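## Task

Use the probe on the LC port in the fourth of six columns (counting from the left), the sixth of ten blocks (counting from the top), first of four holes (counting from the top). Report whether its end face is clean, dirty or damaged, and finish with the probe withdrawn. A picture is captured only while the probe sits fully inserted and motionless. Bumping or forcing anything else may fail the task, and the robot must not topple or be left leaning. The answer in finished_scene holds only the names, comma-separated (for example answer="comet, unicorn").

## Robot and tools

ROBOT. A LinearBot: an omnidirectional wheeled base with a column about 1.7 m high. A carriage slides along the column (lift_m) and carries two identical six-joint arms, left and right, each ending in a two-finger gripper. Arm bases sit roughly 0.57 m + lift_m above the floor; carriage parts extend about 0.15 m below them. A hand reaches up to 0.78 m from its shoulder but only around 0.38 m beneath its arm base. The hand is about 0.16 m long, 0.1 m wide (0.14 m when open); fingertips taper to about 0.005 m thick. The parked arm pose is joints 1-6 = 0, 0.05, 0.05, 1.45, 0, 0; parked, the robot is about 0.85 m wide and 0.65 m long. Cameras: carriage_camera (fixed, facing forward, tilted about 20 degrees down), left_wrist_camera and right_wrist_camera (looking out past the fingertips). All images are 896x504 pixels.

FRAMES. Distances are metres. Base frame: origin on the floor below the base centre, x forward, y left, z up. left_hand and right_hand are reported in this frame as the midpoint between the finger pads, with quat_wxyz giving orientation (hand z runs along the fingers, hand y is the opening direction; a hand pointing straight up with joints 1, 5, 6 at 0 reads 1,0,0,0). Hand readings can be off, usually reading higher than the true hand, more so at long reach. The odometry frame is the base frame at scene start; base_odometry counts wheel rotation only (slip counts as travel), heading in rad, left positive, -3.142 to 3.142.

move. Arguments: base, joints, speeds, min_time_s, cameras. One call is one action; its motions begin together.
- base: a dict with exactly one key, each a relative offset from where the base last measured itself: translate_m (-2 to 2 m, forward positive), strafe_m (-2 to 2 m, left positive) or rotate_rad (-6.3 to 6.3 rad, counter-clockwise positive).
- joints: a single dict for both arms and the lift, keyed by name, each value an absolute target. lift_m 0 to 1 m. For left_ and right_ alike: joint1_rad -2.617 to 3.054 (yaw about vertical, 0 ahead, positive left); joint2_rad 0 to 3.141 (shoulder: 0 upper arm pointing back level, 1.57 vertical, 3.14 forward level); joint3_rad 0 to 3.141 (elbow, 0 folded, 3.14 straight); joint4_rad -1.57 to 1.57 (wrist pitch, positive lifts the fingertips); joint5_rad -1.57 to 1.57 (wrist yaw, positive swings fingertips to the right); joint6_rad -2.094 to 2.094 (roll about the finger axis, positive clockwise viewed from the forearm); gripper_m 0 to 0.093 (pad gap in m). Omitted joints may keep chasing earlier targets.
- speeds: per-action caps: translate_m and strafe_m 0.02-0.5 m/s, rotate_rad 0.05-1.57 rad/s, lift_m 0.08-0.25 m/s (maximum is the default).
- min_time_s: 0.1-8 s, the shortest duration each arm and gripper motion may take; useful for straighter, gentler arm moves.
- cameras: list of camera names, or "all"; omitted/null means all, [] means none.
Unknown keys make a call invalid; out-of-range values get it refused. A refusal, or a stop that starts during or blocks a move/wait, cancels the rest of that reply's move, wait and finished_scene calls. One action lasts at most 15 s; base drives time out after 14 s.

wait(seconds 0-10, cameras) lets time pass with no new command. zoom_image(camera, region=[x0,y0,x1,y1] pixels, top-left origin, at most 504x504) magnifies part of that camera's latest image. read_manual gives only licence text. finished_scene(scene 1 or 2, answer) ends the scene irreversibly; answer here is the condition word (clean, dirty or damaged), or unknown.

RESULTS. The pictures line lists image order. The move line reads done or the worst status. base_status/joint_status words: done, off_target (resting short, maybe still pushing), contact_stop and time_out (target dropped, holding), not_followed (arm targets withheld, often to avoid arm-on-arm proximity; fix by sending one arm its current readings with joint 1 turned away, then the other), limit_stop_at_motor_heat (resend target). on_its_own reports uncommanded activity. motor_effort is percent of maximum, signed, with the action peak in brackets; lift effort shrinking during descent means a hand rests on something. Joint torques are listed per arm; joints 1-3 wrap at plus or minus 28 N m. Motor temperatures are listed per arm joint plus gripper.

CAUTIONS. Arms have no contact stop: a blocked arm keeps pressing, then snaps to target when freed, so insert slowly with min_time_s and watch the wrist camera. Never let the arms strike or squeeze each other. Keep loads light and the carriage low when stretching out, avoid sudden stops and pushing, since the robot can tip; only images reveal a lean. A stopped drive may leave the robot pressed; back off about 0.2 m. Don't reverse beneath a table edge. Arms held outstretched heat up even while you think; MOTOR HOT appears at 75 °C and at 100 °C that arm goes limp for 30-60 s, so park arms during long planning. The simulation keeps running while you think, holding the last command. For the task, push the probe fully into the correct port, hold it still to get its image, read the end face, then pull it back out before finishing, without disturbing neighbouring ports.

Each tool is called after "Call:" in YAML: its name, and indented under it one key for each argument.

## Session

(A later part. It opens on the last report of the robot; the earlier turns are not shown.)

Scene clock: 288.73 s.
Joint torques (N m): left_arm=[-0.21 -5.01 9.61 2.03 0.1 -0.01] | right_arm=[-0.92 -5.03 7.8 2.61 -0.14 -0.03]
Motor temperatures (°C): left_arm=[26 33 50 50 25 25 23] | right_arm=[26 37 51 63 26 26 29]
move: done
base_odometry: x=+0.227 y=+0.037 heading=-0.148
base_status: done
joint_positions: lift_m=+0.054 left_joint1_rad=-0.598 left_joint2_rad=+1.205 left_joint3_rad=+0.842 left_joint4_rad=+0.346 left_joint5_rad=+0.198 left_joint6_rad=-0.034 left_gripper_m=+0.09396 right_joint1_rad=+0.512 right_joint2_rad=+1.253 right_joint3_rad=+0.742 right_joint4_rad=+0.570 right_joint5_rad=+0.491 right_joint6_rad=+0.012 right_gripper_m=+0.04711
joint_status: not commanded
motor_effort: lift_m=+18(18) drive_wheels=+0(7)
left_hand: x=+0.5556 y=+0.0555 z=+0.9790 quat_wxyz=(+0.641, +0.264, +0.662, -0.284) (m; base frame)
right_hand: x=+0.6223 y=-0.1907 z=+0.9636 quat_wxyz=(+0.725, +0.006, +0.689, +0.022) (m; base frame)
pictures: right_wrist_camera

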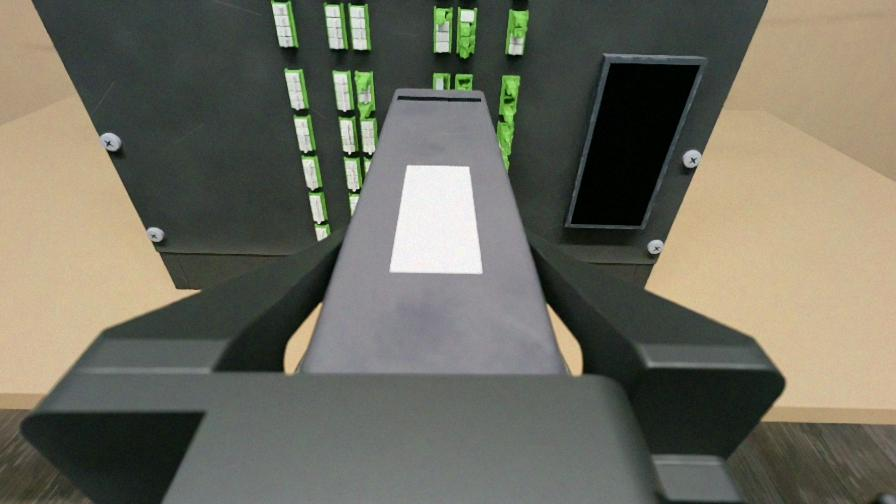

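Call:
zoom_image:
  camera: "right_wrist_camera"
  region: [380, 155, 490, 285]

Call:
zoom_image:
  camera: "right_wrist_camera"
  region: [290, 80, 450, 240]

Call:
zoom_image:
  camera: "right_wrist_camera"
  region: [430, 80, 590, 240]

Call:
zoom_image:
  camera: "right_wrist_camera"
  region: [280, 230, 440, 390]

Call:
zoom_image:
  camera: "right_wrist_camera"
  region: [430, 230, 590, 390]

Scaled by 3.877 from the camera's 896x504 image, which has a finer 1280x720 frame.

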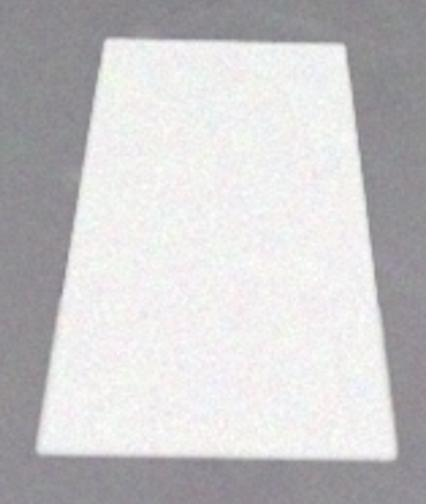

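Scaled by 3.150 from the camera's 896x504 image, which has a finer 1280x720 frame.

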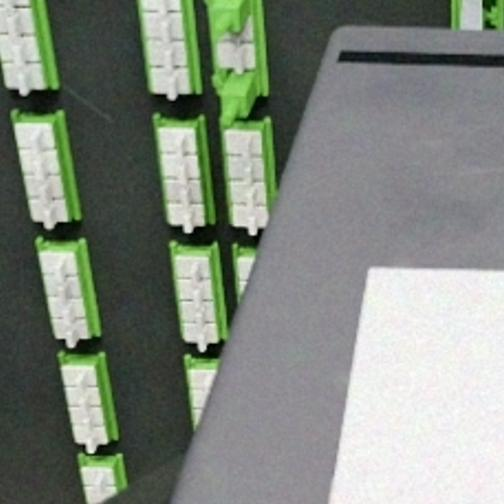

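Scaled by 3.150 from the camera's 896x504 image, which has a finer 1280x720 frame.

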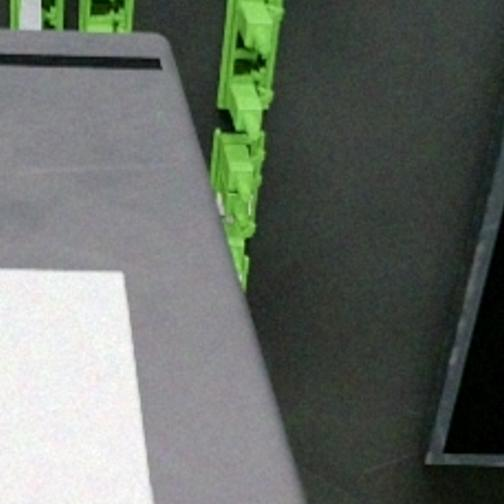

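Scaled by 3.150 from the camera's 896x504 image, which has a finer 1280x720 frame.

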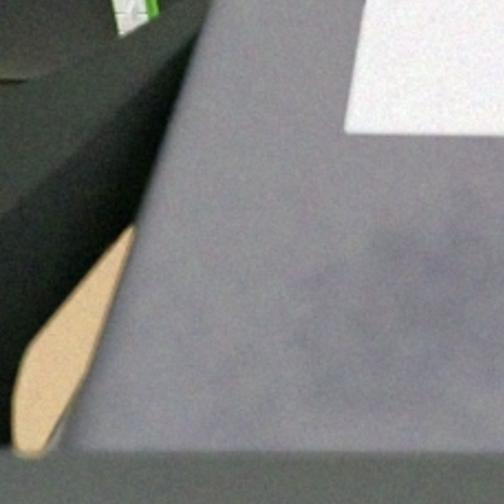

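Scaled by 3.150 from the camera's 896x504 image, which has a finer 1280x720 frame.

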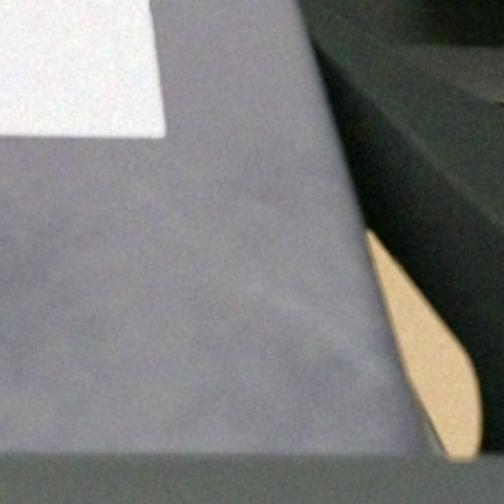

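Call:
move:
  base: {"translate_m": -0.012}
  speeds: {"translate_m": 0.03}
  cameras: []

Call:
move:
  joints: {"lift_m": 0.0467, "right_joint1_rad": 0.545, "right_joint5_rad": 0.537, "right_joint4_rad": 0.666}
  min_time_s: 2
  cameras: ["right_wrist_camera", "left_wrist_camera"]

Call:
zoom_image:
  camera: "right_wrist_camera"
  region: [425, 50, 455, 90]

Call:
zoom_image:
  camera: "left_wrist_camera"
  region: [370, 35, 420, 85]

Scene clock: 352.07 s.
Joint torques (N m): left_arm=[-0.23 -4.98 9.54 2.04 0.1 -0.01] | right_arm=[-0.2 -6.11 7.73 2.51 0.07 -0.03]
Motor temperatures (°C): left_arm=[26 33 50 51 25 25 23] | right_arm=[26 35 52 59 26 26 29]
move: done
base_odometry: x=+0.215 y=+0.039 heading=-0.149
base_status: done
joint_positions: lift_m=+0.054 left_joint1_rad=-0.598 left_joint2_rad=+1.205 left_joint3_rad=+0.842 left_joint4_rad=+0.346 left_joint5_rad=+0.198 left_joint6_rad=-0.034 left_gripper_m=+0.09396 right_joint1_rad=+0.505 right_joint2_rad=+1.264 right_joint3_rad=+0.742 right_joint4_rad=+0.579 right_joint5_rad=+0.473 right_joint6_rad=+0.013 right_gripper_m=+0.04711
joint_status: not commanded
motor_effort: lift_m=+18(18) drive_wheels=-1(12)
left_hand: x=+0.5556 y=+0.0555 z=+0.9790 quat_wxyz=(+0.641, +0.264, +0.662, -0.284) (m; base frame)
right_hand: x=+0.6250 y=-0.1896 z=+0.9615 quat_wxyz=(+0.724, +0.003, +0.689, +0.025) (m; base frame)
pictures: none
No camera images: "cameras" was empty.

Scene clock: 354.37 s.
Joint torques (N m): left_arm=[-0.21 -4.98 9.54 2.06 0.1 -0.01] | right_arm=[0.51 -6.15 7.76 2.58 0.08 -0.01]
Motor temperatures (°C): left_arm=[26 33 50 51 25 25 23] | right_arm=[26 35 52 60 26 26 29]
move: off_target
base_odometry: x=+0.215 y=+0.039 heading=-0.149
base_status: not commanded
joint_positions: lift_m=+0.047 left_joint1_rad=-0.598 left_joint2_rad=+1.205 left_joint3_rad=+0.842 left_joint4_rad=+0.343 left_joint5_rad=+0.198 left_joint6_rad=-0.034 left_gripper_m=+0.09396 right_joint1_rad=+0.539 right_joint2_rad=+1.265 right_joint3_rad=+0.742 right_joint4_rad=+0.586 right_joint5_rad=+0.529 right_joint6_rad=+0.013 right_gripper_m=+0.04711
joint_status: right_joint4_rad off_target (ended at +0.586, target +0.666); the others done
motor_effort: lift_m=+19(20) drive_wheels=-1(3)
left_hand: x=+0.5556 y=+0.0555 z=+0.9709 quat_wxyz=(+0.640, +0.264, +0.663, -0.284) (m; base frame)
right_hand: x=+0.6208 y=-0.1858 z=+0.9552 quat_wxyz=(+0.726, +0.012, +0.688, +0.019) (m; base frame)
pictures: left_wrist_camera, right_wrist_camera

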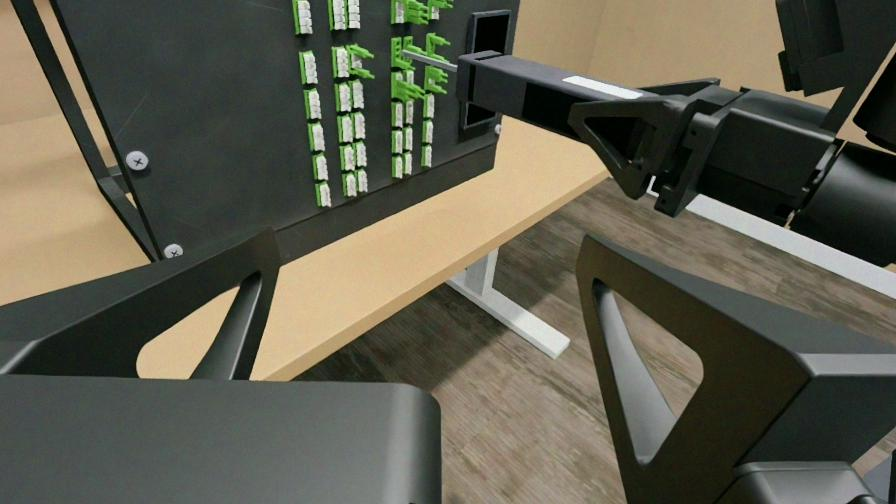

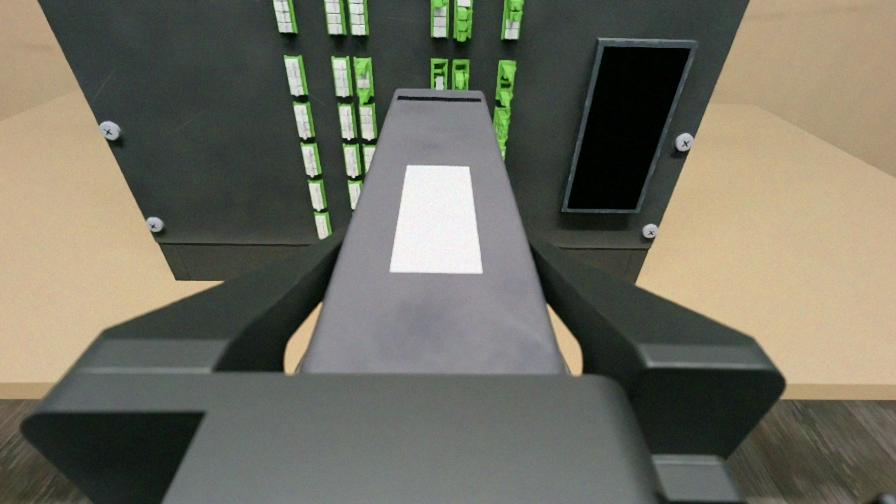

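Scaled by 12.600 from the camera's 896x504 image, which has a finer 1280x720 frame.

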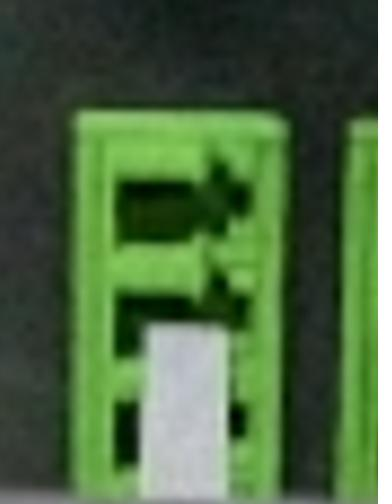

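Scaled by 10.080 from the camera's 896x504 image, which has a finer 1280x720 frame.

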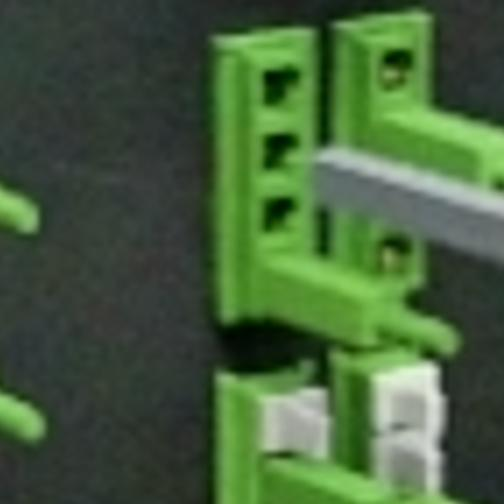

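Call:
move:
  joints: {"right_joint4_rad": 0.680, "lift_m": 0.049}
  min_time_s: 1
  cameras: ["right_wrist_camera", "left_wrist_camera"]

Call:
zoom_image:
  camera: "right_wrist_camera"
  region: [95, 115, 125, 145]

Call:
zoom_image:
  camera: "right_wrist_camera"
  region: [140, 210, 170, 240]

Call:
zoom_image:
  camera: "right_wrist_camera"
  region: [670, 130, 700, 160]

Call:
zoom_image:
  camera: "right_wrist_camera"
  region: [635, 217, 665, 247]

Call:
zoom_image:
  camera: "right_wrist_camera"
  region: [425, 50, 455, 90]

Call:
zoom_image:
  camera: "left_wrist_camera"
  region: [380, 35, 420, 75]

Scene clock: 366.67 s.
Joint torques (N m): left_arm=[-0.21 -4.97 9.55 2.03 0.09 -0.01] | right_arm=[0.53 -6.24 7.73 2.55 0.07 -0.03]
Motor temperatures (°C): left_arm=[26 33 50 51 25 25 23] | right_arm=[26 36 52 61 26 26 29]
move: off_target
base_odometry: x=+0.215 y=+0.039 heading=-0.149
base_status: not commanded
joint_positions: lift_m=+0.049 left_joint1_rad=-0.598 left_joint2_rad=+1.205 left_joint3_rad=+0.842 left_joint4_rad=+0.346 left_joint5_rad=+0.198 left_joint6_rad=-0.034 left_gripper_m=+0.09396 right_joint1_rad=+0.539 right_joint2_rad=+1.265 right_joint3_rad=+0.742 right_joint4_rad=+0.600 right_joint5_rad=+0.530 right_joint6_rad=+0.013 right_gripper_m=+0.04711
joint_status: right_joint4_rad off_target (ended at +0.600, target +0.680); the others done
motor_effort: lift_m=+24(26) drive_wheels=-2(2)
left_hand: x=+0.5556 y=+0.0555 z=+0.9732 quat_wxyz=(+0.641, +0.264, +0.662, -0.284) (m; base frame)
right_hand: x=+0.6206 y=-0.1861 z=+0.9599 quat_wxyz=(+0.730, +0.015, +0.683, +0.022) (m; base frame)
pictures: left_wrist_camera, right_wrist_camera

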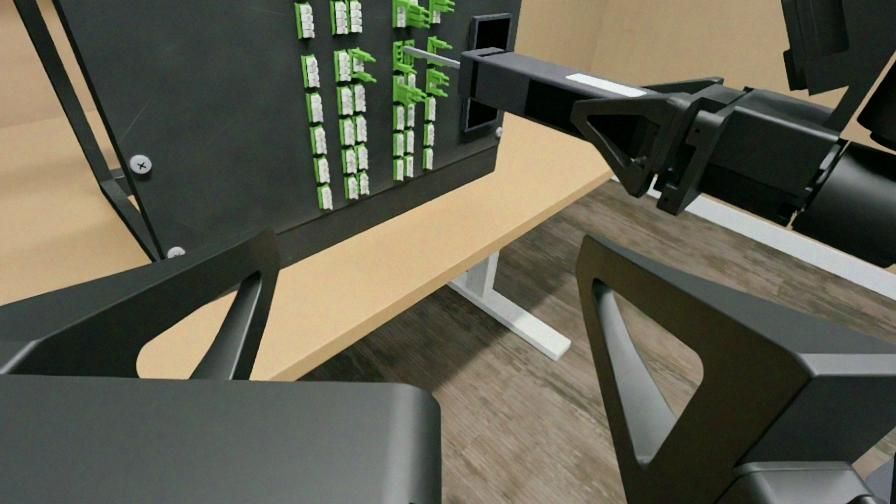

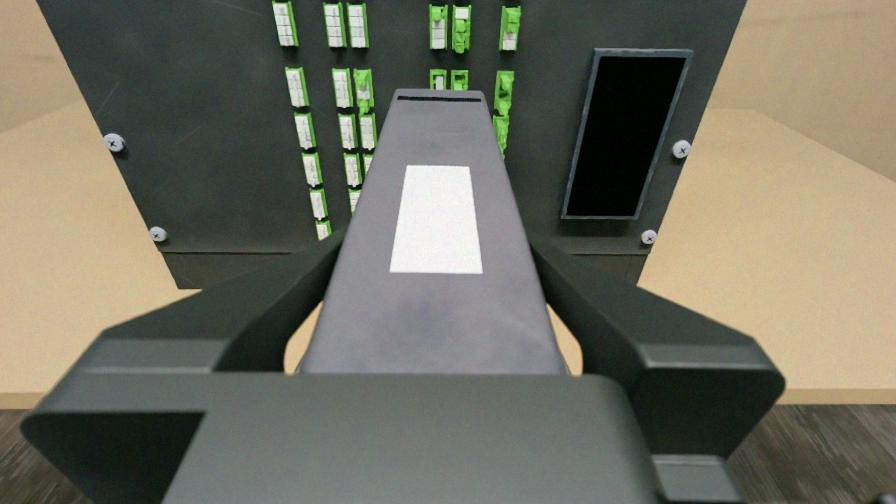

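Scaled by 16.800 from the camera's 896x504 image, which has a finer 1280x720 frame.

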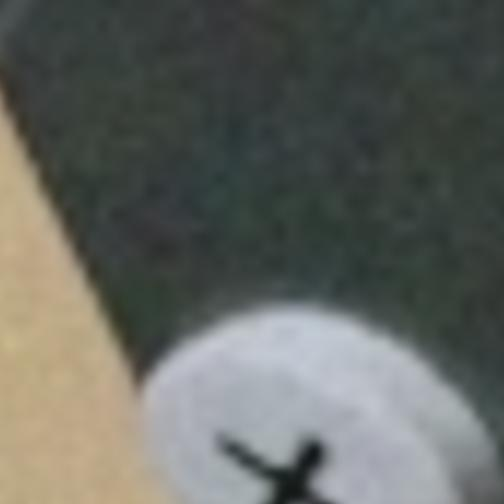

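Scaled by 16.800 from the camera's 896x504 image, which has a finer 1280x720 frame.

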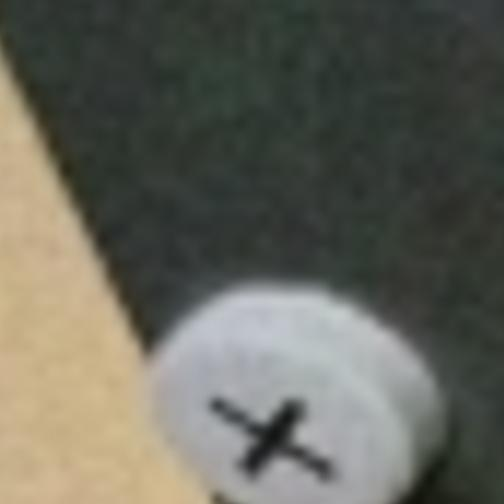

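Scaled by 16.800 from the camera's 896x504 image, which has a finer 1280x720 frame.

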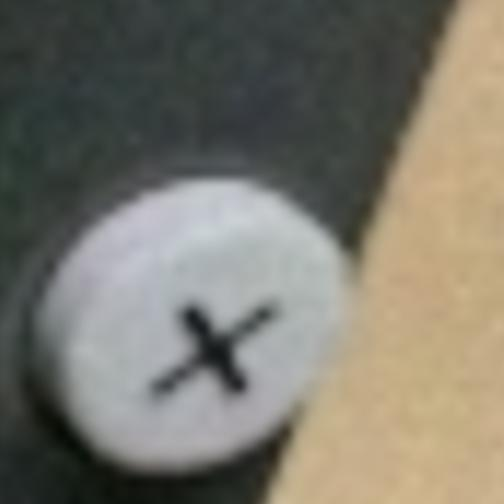

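Scaled by 16.800 from the camera's 896x504 image, which has a finer 1280x720 frame.

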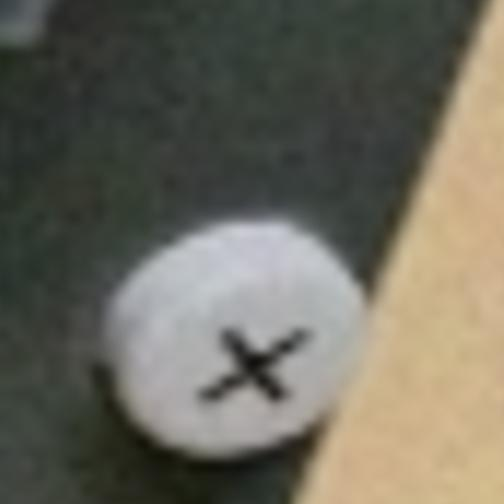

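Scaled by 12.600 from the camera's 896x504 image, which has a finer 1280x720 frame.

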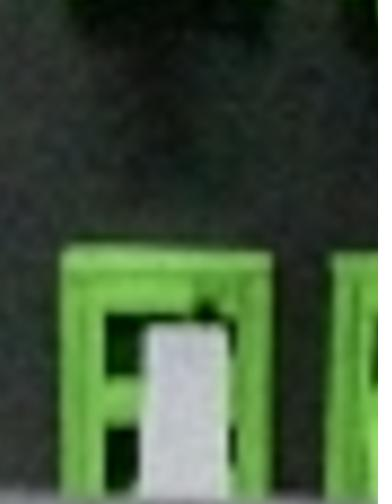

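Scaled by 12.600 from the camera's 896x504 image, which has a finer 1280x720 frame.

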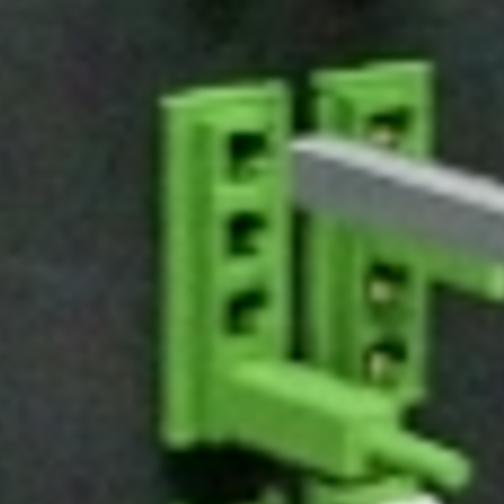

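Call:
move:
  joints: {"right_joint1_rad": 0.5585, "right_joint5_rad": 0.5505, "lift_m": 0.0483}
  min_time_s: 1
  cameras: []

Call:
move:
  base: {"translate_m": 0.005}
  speeds: {"translate_m": 0.02}
  cameras: ["right_wrist_camera", "left_wrist_camera"]

Call:
zoom_image:
  camera: "right_wrist_camera"
  region: [425, 50, 455, 90]

Call:
zoom_image:
  camera: "left_wrist_camera"
  region: [380, 35, 420, 75]

Scene clock: 391.60 s.
Joint torques (N m): left_arm=[-0.21 -4.97 9.54 2.03 0.1 -0.01] | right_arm=[0.55 -6.24 7.65 2.55 0.07 -0.02]
Motor temperatures (°C): left_arm=[26 33 51 52 25 25 23] | right_arm=[26 36 52 65 26 26 29]
move: done
base_odometry: x=+0.215 y=+0.039 heading=-0.149
base_status: not commanded
joint_positions: lift_m=+0.048 left_joint1_rad=-0.598 left_joint2_rad=+1.205 left_joint3_rad=+0.842 left_joint4_rad=+0.346 left_joint5_rad=+0.198 left_joint6_rad=-0.034 left_gripper_m=+0.09396 right_joint1_rad=+0.552 right_joint2_rad=+1.265 right_joint3_rad=+0.742 right_joint4_rad=+0.601 right_joint5_rad=+0.543 right_joint6_rad=+0.013 right_gripper_m=+0.04711
joint_status: all done
motor_effort: lift_m=+19(19) drive_wheels=-2(2)
left_hand: x=+0.5556 y=+0.0555 z=+0.9731 quat_wxyz=(+0.641, +0.264, +0.662, -0.284) (m; base frame)
right_hand: x=+0.6188 y=-0.1831 z=+0.9600 quat_wxyz=(+0.730, +0.015, +0.683, +0.022) (m; base frame)
pictures: none
No camera images: "cameras" was empty.

Scene clock: 392.33 s.
Joint torques (N m): left_arm=[-0.18 -4.96 9.55 2.02 0.1 -0.01] | right_arm=[0.53 -6.2 7.71 2.51 0.06 -0.02]
Motor temperatures (°C): left_arm=[26 33 51 52 25 25 23] | right_arm=[26 36 52 65 26 26 29]
move: done
base_odometry: x=+0.220 y=+0.038 heading=-0.149
base_status: done
joint_positions: lift_m=+0.048 left_joint1_rad=-0.598 left_joint2_rad=+1.205 left_joint3_rad=+0.842 left_joint4_rad=+0.346 left_joint5_rad=+0.198 left_joint6_rad=-0.034 left_gripper_m=+0.09396 right_joint1_rad=+0.553 right_joint2_rad=+1.265 right_joint3_rad=+0.742 right_joint4_rad=+0.608 right_joint5_rad=+0.544 right_joint6_rad=+0.013 right_gripper_m=+0.04711
joint_status: not commanded
motor_effort: lift_m=+19(19) drive_wheels=-2(10)
left_hand: x=+0.5556 y=+0.0555 z=+0.9732 quat_wxyz=(+0.641, +0.264, +0.662, -0.284) (m; base frame)
right_hand: x=+0.6186 y=-0.1831 z=+0.9615 quat_wxyz=(+0.732, +0.017, +0.681, +0.023) (m; base frame)
pictures: left_wrist_camera, right_wrist_camera

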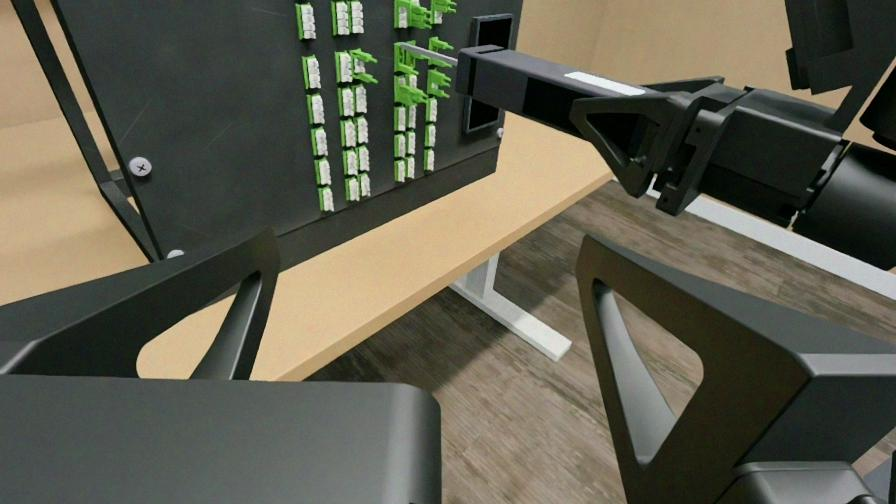

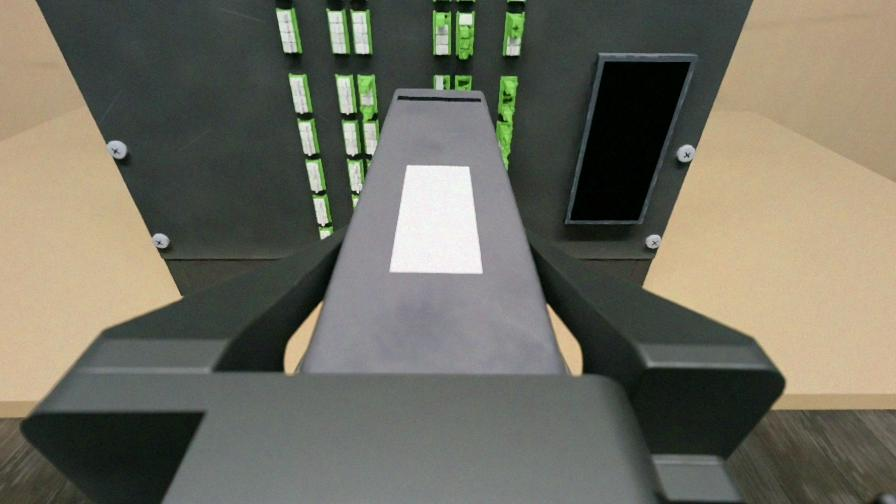

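Scaled by 12.600 from the camera's 896x504 image, which has a finer 1280x720 frame.

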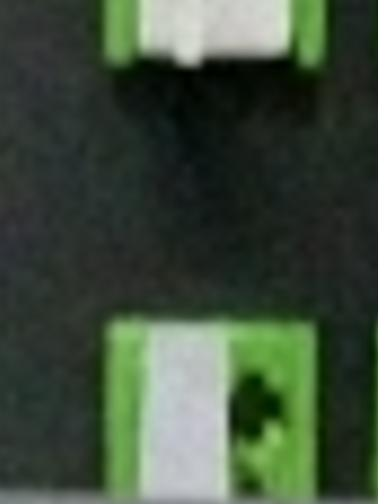

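Scaled by 12.600 from the camera's 896x504 image, which has a finer 1280x720 frame.

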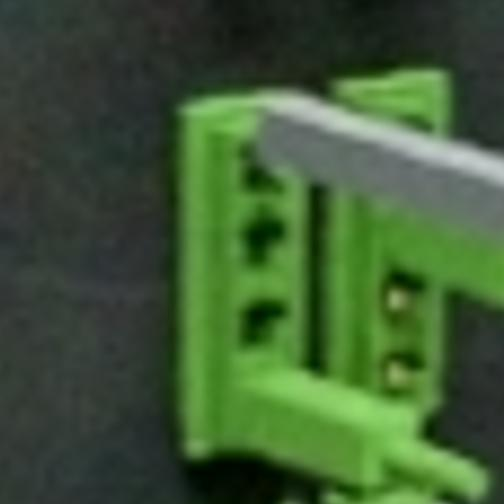

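Call:
move:
  joints: {"right_joint4_rad": 0.668}
  min_time_s: 1
  cameras: ["right_wrist_camera"]

Call:
zoom_image:
  camera: "right_wrist_camera"
  region: [425, 50, 455, 90]

Scene clock: 398.00 s.
Joint torques (N m): left_arm=[-0.21 -4.98 9.54 2.03 0.1 -0.01] | right_arm=[0.5 -6.27 7.62 2.41 0.07 -0.02]
Motor temperatures (°C): left_arm=[26 33 51 52 25 25 23] | right_arm=[26 36 52 65 26 26 29]
move: off_target
base_odometry: x=+0.220 y=+0.038 heading=-0.149
base_status: not commanded
joint_positions: lift_m=+0.048 left_joint1_rad=-0.598 left_joint2_rad=+1.205 left_joint3_rad=+0.842 left_joint4_rad=+0.346 left_joint5_rad=+0.198 left_joint6_rad=-0.034 left_gripper_m=+0.09396 right_joint1_rad=+0.553 right_joint2_rad=+1.265 right_joint3_rad=+0.742 right_joint4_rad=+0.606 right_joint5_rad=+0.544 right_joint6_rad=+0.013 right_gripper_m=+0.04711
joint_status: right_joint4_rad off_target (ended at +0.606, target +0.668)
motor_effort: lift_m=+19(19) drive_wheels=-2(2)
left_hand: x=+0.5556 y=+0.0555 z=+0.9732 quat_wxyz=(+0.641, +0.264, +0.662, -0.284) (m; base frame)
right_hand: x=+0.6186 y=-0.1831 z=+0.9610 quat_wxyz=(+0.731, +0.016, +0.681, +0.023) (m; base frame)
pictures: right_wrist_camera

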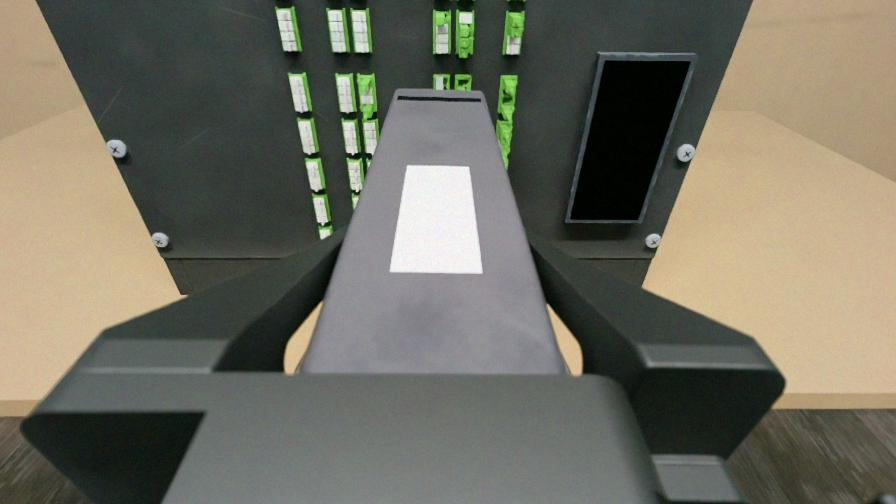

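Scaled by 12.600 from the camera's 896x504 image, which has a finer 1280x720 frame.

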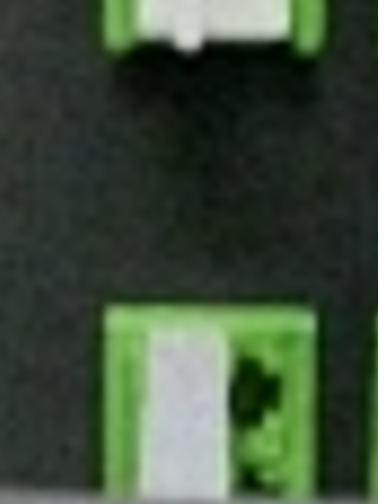

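Call:
move:
  joints: {"right_joint4_rad": 0.659, "right_joint1_rad": 0.562, "right_joint5_rad": 0.553}
  min_time_s: 1
  cameras: ["right_wrist_camera", "left_wrist_camera"]

Call:
zoom_image:
  camera: "right_wrist_camera"
  region: [425, 50, 455, 90]

Call:
zoom_image:
  camera: "left_wrist_camera"
  region: [380, 35, 420, 75]

Scene clock: 405.23 s.
Joint torques (N m): left_arm=[-0.21 -4.96 9.54 2.03 0.1 -0.01] | right_arm=[0.58 -6.19 7.69 2.37 0.06 -0.02]
Motor temperatures (°C): left_arm=[26 33 51 52 25 25 23] | right_arm=[26 36 52 65 26 26 29]
move: off_target
base_odometry: x=+0.220 y=+0.038 heading=-0.149
base_status: not commanded
joint_positions: lift_m=+0.048 left_joint1_rad=-0.598 left_joint2_rad=+1.205 left_joint3_rad=+0.842 left_joint4_rad=+0.346 left_joint5_rad=+0.198 left_joint6_rad=-0.034 left_gripper_m=+0.09396 right_joint1_rad=+0.555 right_joint2_rad=+1.265 right_joint3_rad=+0.742 right_joint4_rad=+0.597 right_joint5_rad=+0.546 right_joint6_rad=+0.013 right_gripper_m=+0.04711
joint_status: right_joint4_rad off_target (ended at +0.597, target +0.659); the others done
motor_effort: lift_m=+19(19) drive_wheels=-2(2)
left_hand: x=+0.5556 y=+0.0555 z=+0.9732 quat_wxyz=(+0.641, +0.264, +0.662, -0.284) (m; base frame)
right_hand: x=+0.6184 y=-0.1823 z=+0.9591 quat_wxyz=(+0.729, +0.015, +0.684, +0.022) (m; base frame)
pictures: left_wrist_camera, right_wrist_camera

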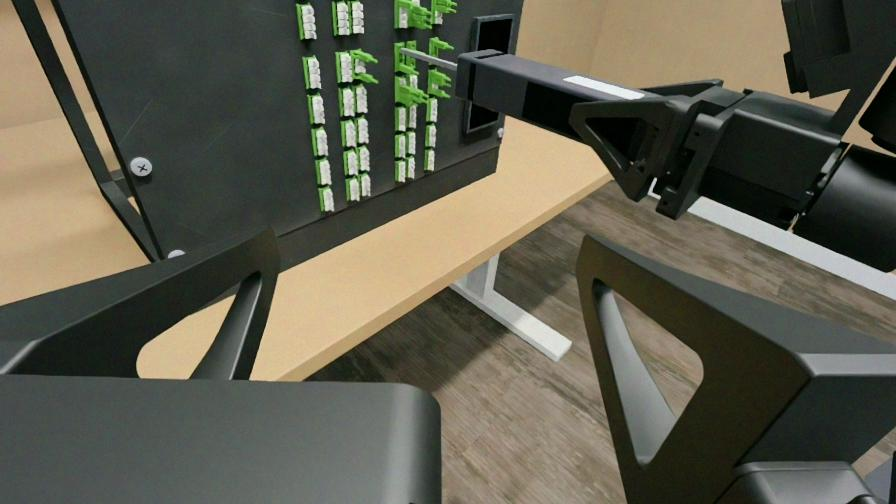

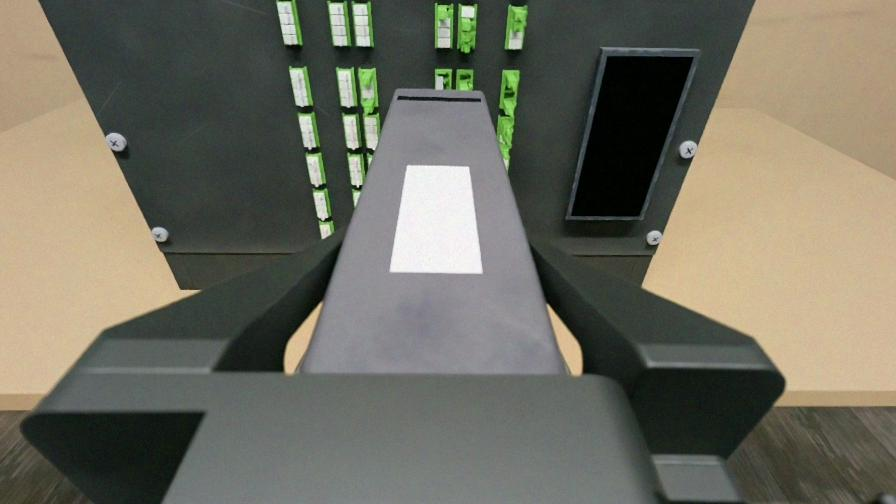

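Scaled by 12.600 from the camera's 896x504 image, which has a finer 1280x720 frame.

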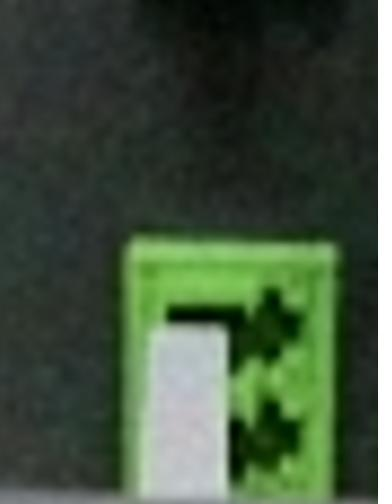

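Scaled by 12.600 from the camera's 896x504 image, which has a finer 1280x720 frame.

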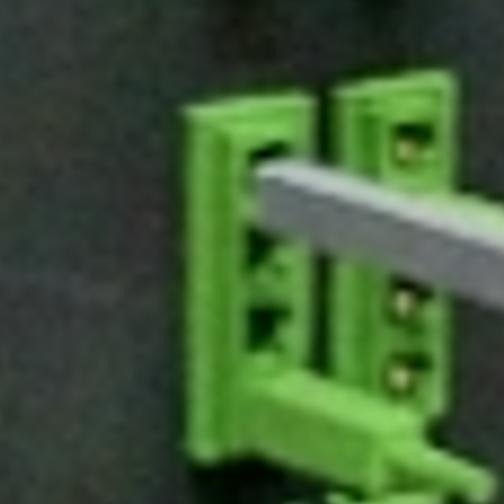

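Call:
move:
  joints: {"lift_m": 0.0486, "right_joint1_rad": 0.542, "right_joint5_rad": 0.533}
  min_time_s: 1.5
  cameras: ["right_wrist_camera", "left_wrist_camera"]

Call:
zoom_image:
  camera: "right_wrist_camera"
  region: [425, 50, 455, 90]

Call:
zoom_image:
  camera: "left_wrist_camera"
  region: [380, 35, 420, 75]

Scene clock: 416.37 s.
Joint torques (N m): left_arm=[-0.21 -4.97 9.55 2.03 0.1 -0.01] | right_arm=[-0.59 -6.17 7.73 2.41 -0.11 -0.02]
Motor temperatures (°C): left_arm=[26 33 51 52 25 25 23] | right_arm=[26 37 52 62 26 26 29]
move: done
base_odometry: x=+0.220 y=+0.038 heading=-0.149
base_status: not commanded
joint_positions: lift_m=+0.048 left_joint1_rad=-0.598 left_joint2_rad=+1.205 left_joint3_rad=+0.842 left_joint4_rad=+0.346 left_joint5_rad=+0.198 left_joint6_rad=-0.034 left_gripper_m=+0.09396 right_joint1_rad=+0.548 right_joint2_rad=+1.265 right_joint3_rad=+0.742 right_joint4_rad=+0.595 right_joint5_rad=+0.542 right_joint6_rad=+0.013 right_gripper_m=+0.04711
joint_status: all done
motor_effort: lift_m=+22(23) drive_wheels=-2(2)
left_hand: x=+0.5556 y=+0.0555 z=+0.9732 quat_wxyz=(+0.641, +0.264, +0.662, -0.284) (m; base frame)
right_hand: x=+0.6194 y=-0.1846 z=+0.9588 quat_wxyz=(+0.728, +0.015, +0.685, +0.020) (m; base frame)
pictures: left_wrist_camera, right_wrist_camera

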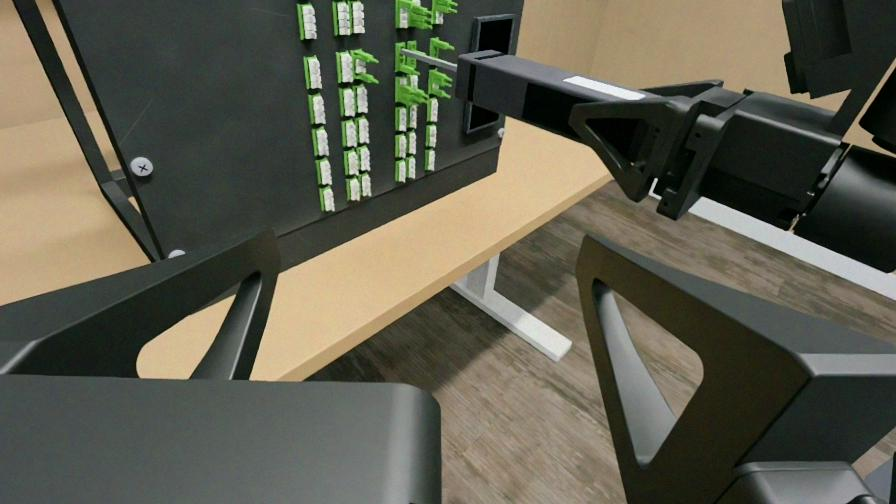

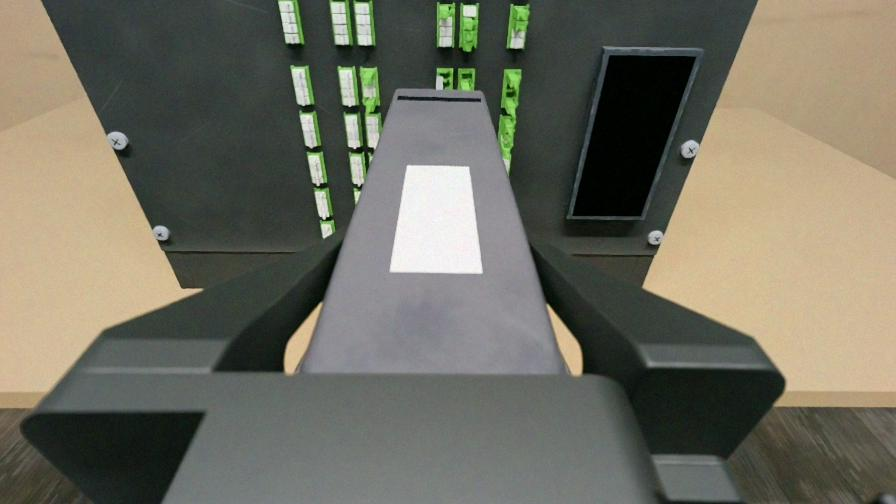

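Scaled by 12.600 from the camera's 896x504 image, which has a finer 1280x720 frame.

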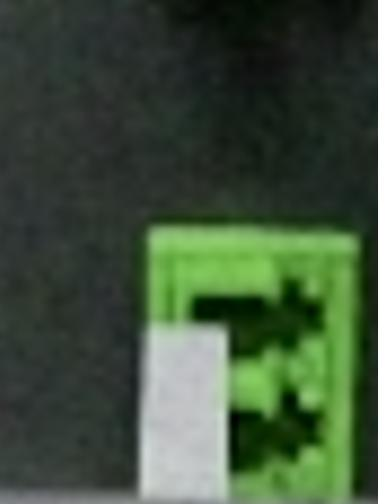

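Scaled by 12.600 from the camera's 896x504 image, which has a finer 1280x720 frame.

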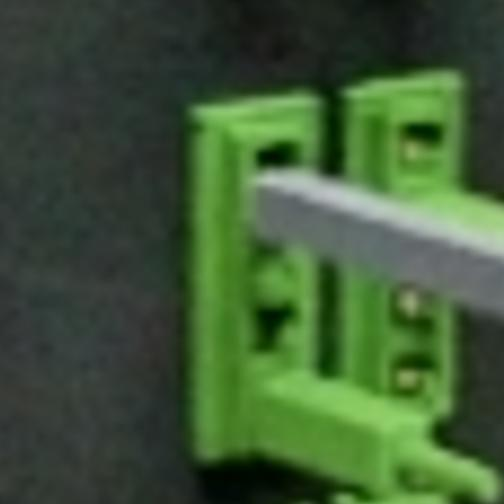

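Call:
wait:
  seconds: 1
  cameras: ["right_wrist_camera", "left_wrist_camera"]

Call:
zoom_image:
  camera: "right_wrist_camera"
  region: [425, 50, 455, 90]

Call:
zoom_image:
  camera: "left_wrist_camera"
  region: [380, 35, 420, 75]

Scene clock: 433.57 s.
Joint torques (N m): left_arm=[-0.21 -4.97 9.55 2.03 0.1 -0.01] | right_arm=[-0.44 -6.19 7.65 2.42 -0.1 -0.03]
Motor temperatures (°C): left_arm=[26 33 51 52 25 25 23] | right_arm=[26 37 52 60 26 26 29]
base_odometry: x=+0.220 y=+0.038 heading=-0.149
base_status: not commanded
joint_positions: lift_m=+0.048 left_joint1_rad=-0.598 left_joint2_rad=+1.205 left_joint3_rad=+0.842 left_joint4_rad=+0.346 left_joint5_rad=+0.198 left_joint6_rad=-0.034 left_gripper_m=+0.09396 right_joint1_rad=+0.548 right_joint2_rad=+1.265 right_joint3_rad=+0.742 right_joint4_rad=+0.595 right_joint5_rad=+0.541 right_joint6_rad=+0.013 right_gripper_m=+0.04711
joint_status: all done
motor_effort: lift_m=+22(23) drive_wheels=-2(2)
left_hand: x=+0.5556 y=+0.0555 z=+0.9732 quat_wxyz=(+0.641, +0.264, +0.662, -0.284) (m; base frame)
right_hand: x=+0.6194 y=-0.1845 z=+0.9587 quat_wxyz=(+0.728, +0.015, +0.685, +0.020) (m; base frame)
wait: 1.00 s; at rest from the start
pictures: left_wrist_camera, right_wrist_camera

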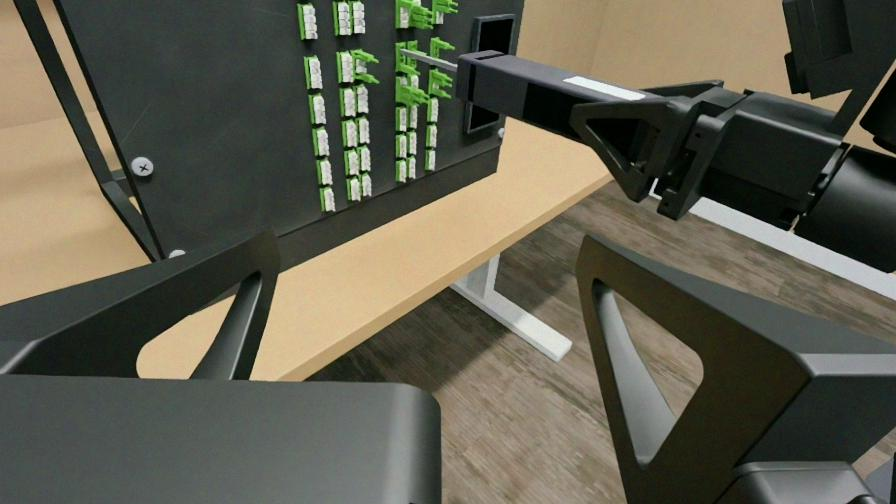

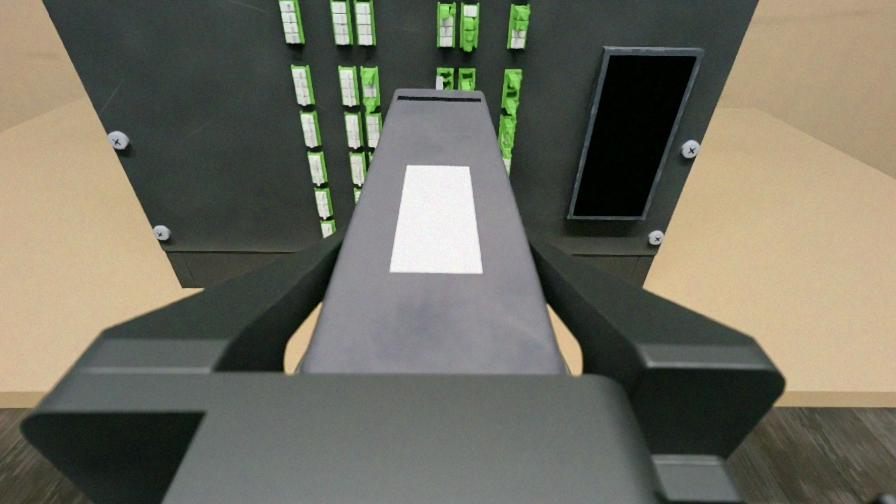

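Scaled by 12.600 from the camera's 896x504 image, which has a finer 1280x720 frame.

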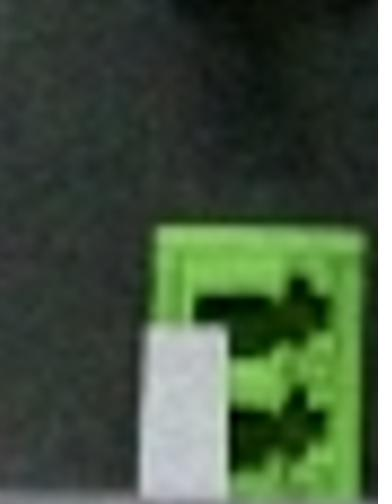

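Scaled by 12.600 from the camera's 896x504 image, which has a finer 1280x720 frame.

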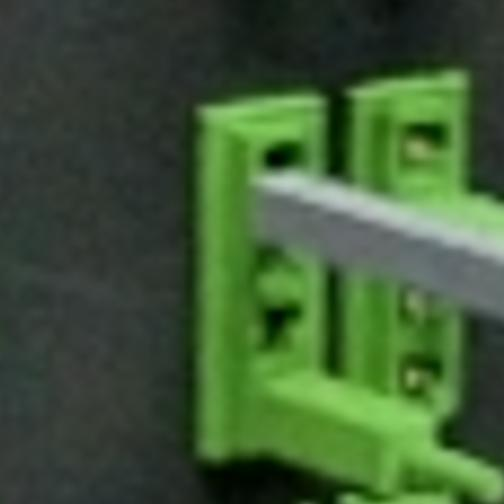

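Call:
move:
  base: {"strafe_m": -0.004}
  speeds: {"strafe_m": 0.02}
  cameras: ["right_wrist_camera", "left_wrist_camera"]

Call:
zoom_image:
  camera: "right_wrist_camera"
  region: [425, 50, 455, 90]

Call:
zoom_image:
  camera: "left_wrist_camera"
  region: [380, 35, 420, 75]

Scene clock: 444.00 s.
Joint torques (N m): left_arm=[-0.2 -4.97 9.54 2.03 0.09 -0.01] | right_arm=[-0.5 -6.22 7.72 2.42 -0.09 -0.02]
Motor temperatures (°C): left_arm=[26 33 51 52 25 25 23] | right_arm=[26 37 52 60 26 26 29]
move: done
base_odometry: x=+0.219 y=+0.035 heading=-0.148
base_status: done
joint_positions: lift_m=+0.048 left_joint1_rad=-0.599 left_joint2_rad=+1.205 left_joint3_rad=+0.842 left_joint4_rad=+0.346 left_joint5_rad=+0.198 left_joint6_rad=-0.034 left_gripper_m=+0.09396 right_joint1_rad=+0.548 right_joint2_rad=+1.265 right_joint3_rad=+0.742 right_joint4_rad=+0.595 right_joint5_rad=+0.539 right_joint6_rad=+0.013 right_gripper_m=+0.04711
joint_status: not commanded
motor_effort: lift_m=+22(22) drive_wheels=+2(6)
left_hand: x=+0.5554 y=+0.0553 z=+0.9732 quat_wxyz=(+0.641, +0.264, +0.662, -0.284) (m; base frame)
right_hand: x=+0.6194 y=-0.1841 z=+0.9586 quat_wxyz=(+0.728, +0.014, +0.685, +0.021) (m; base frame)
pictures: left_wrist_camera, right_wrist_camera

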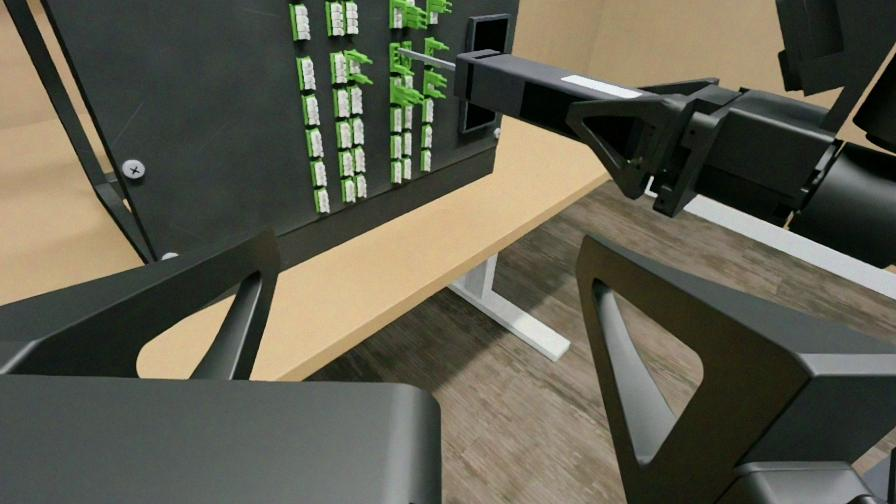

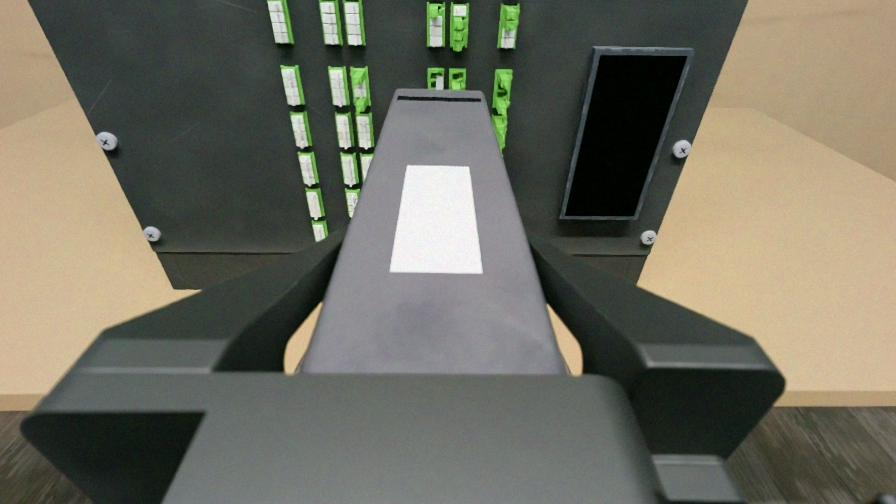

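Scaled by 12.600 from the camera's 896x504 image, which has a finer 1280x720 frame.

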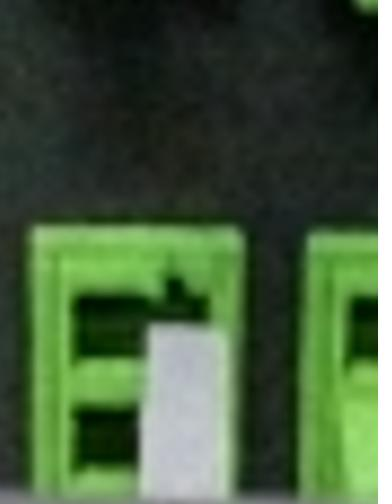

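Scaled by 12.600 from the camera's 896x504 image, which has a finer 1280x720 frame.

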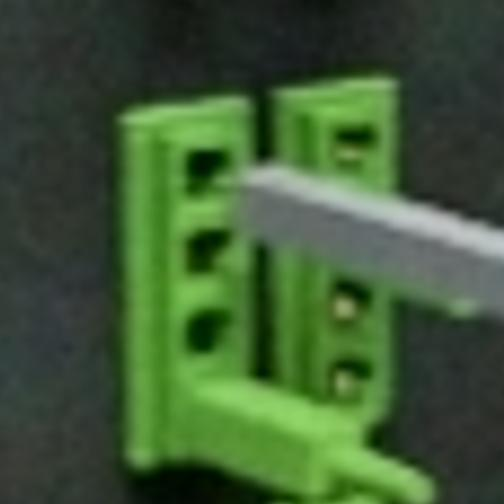

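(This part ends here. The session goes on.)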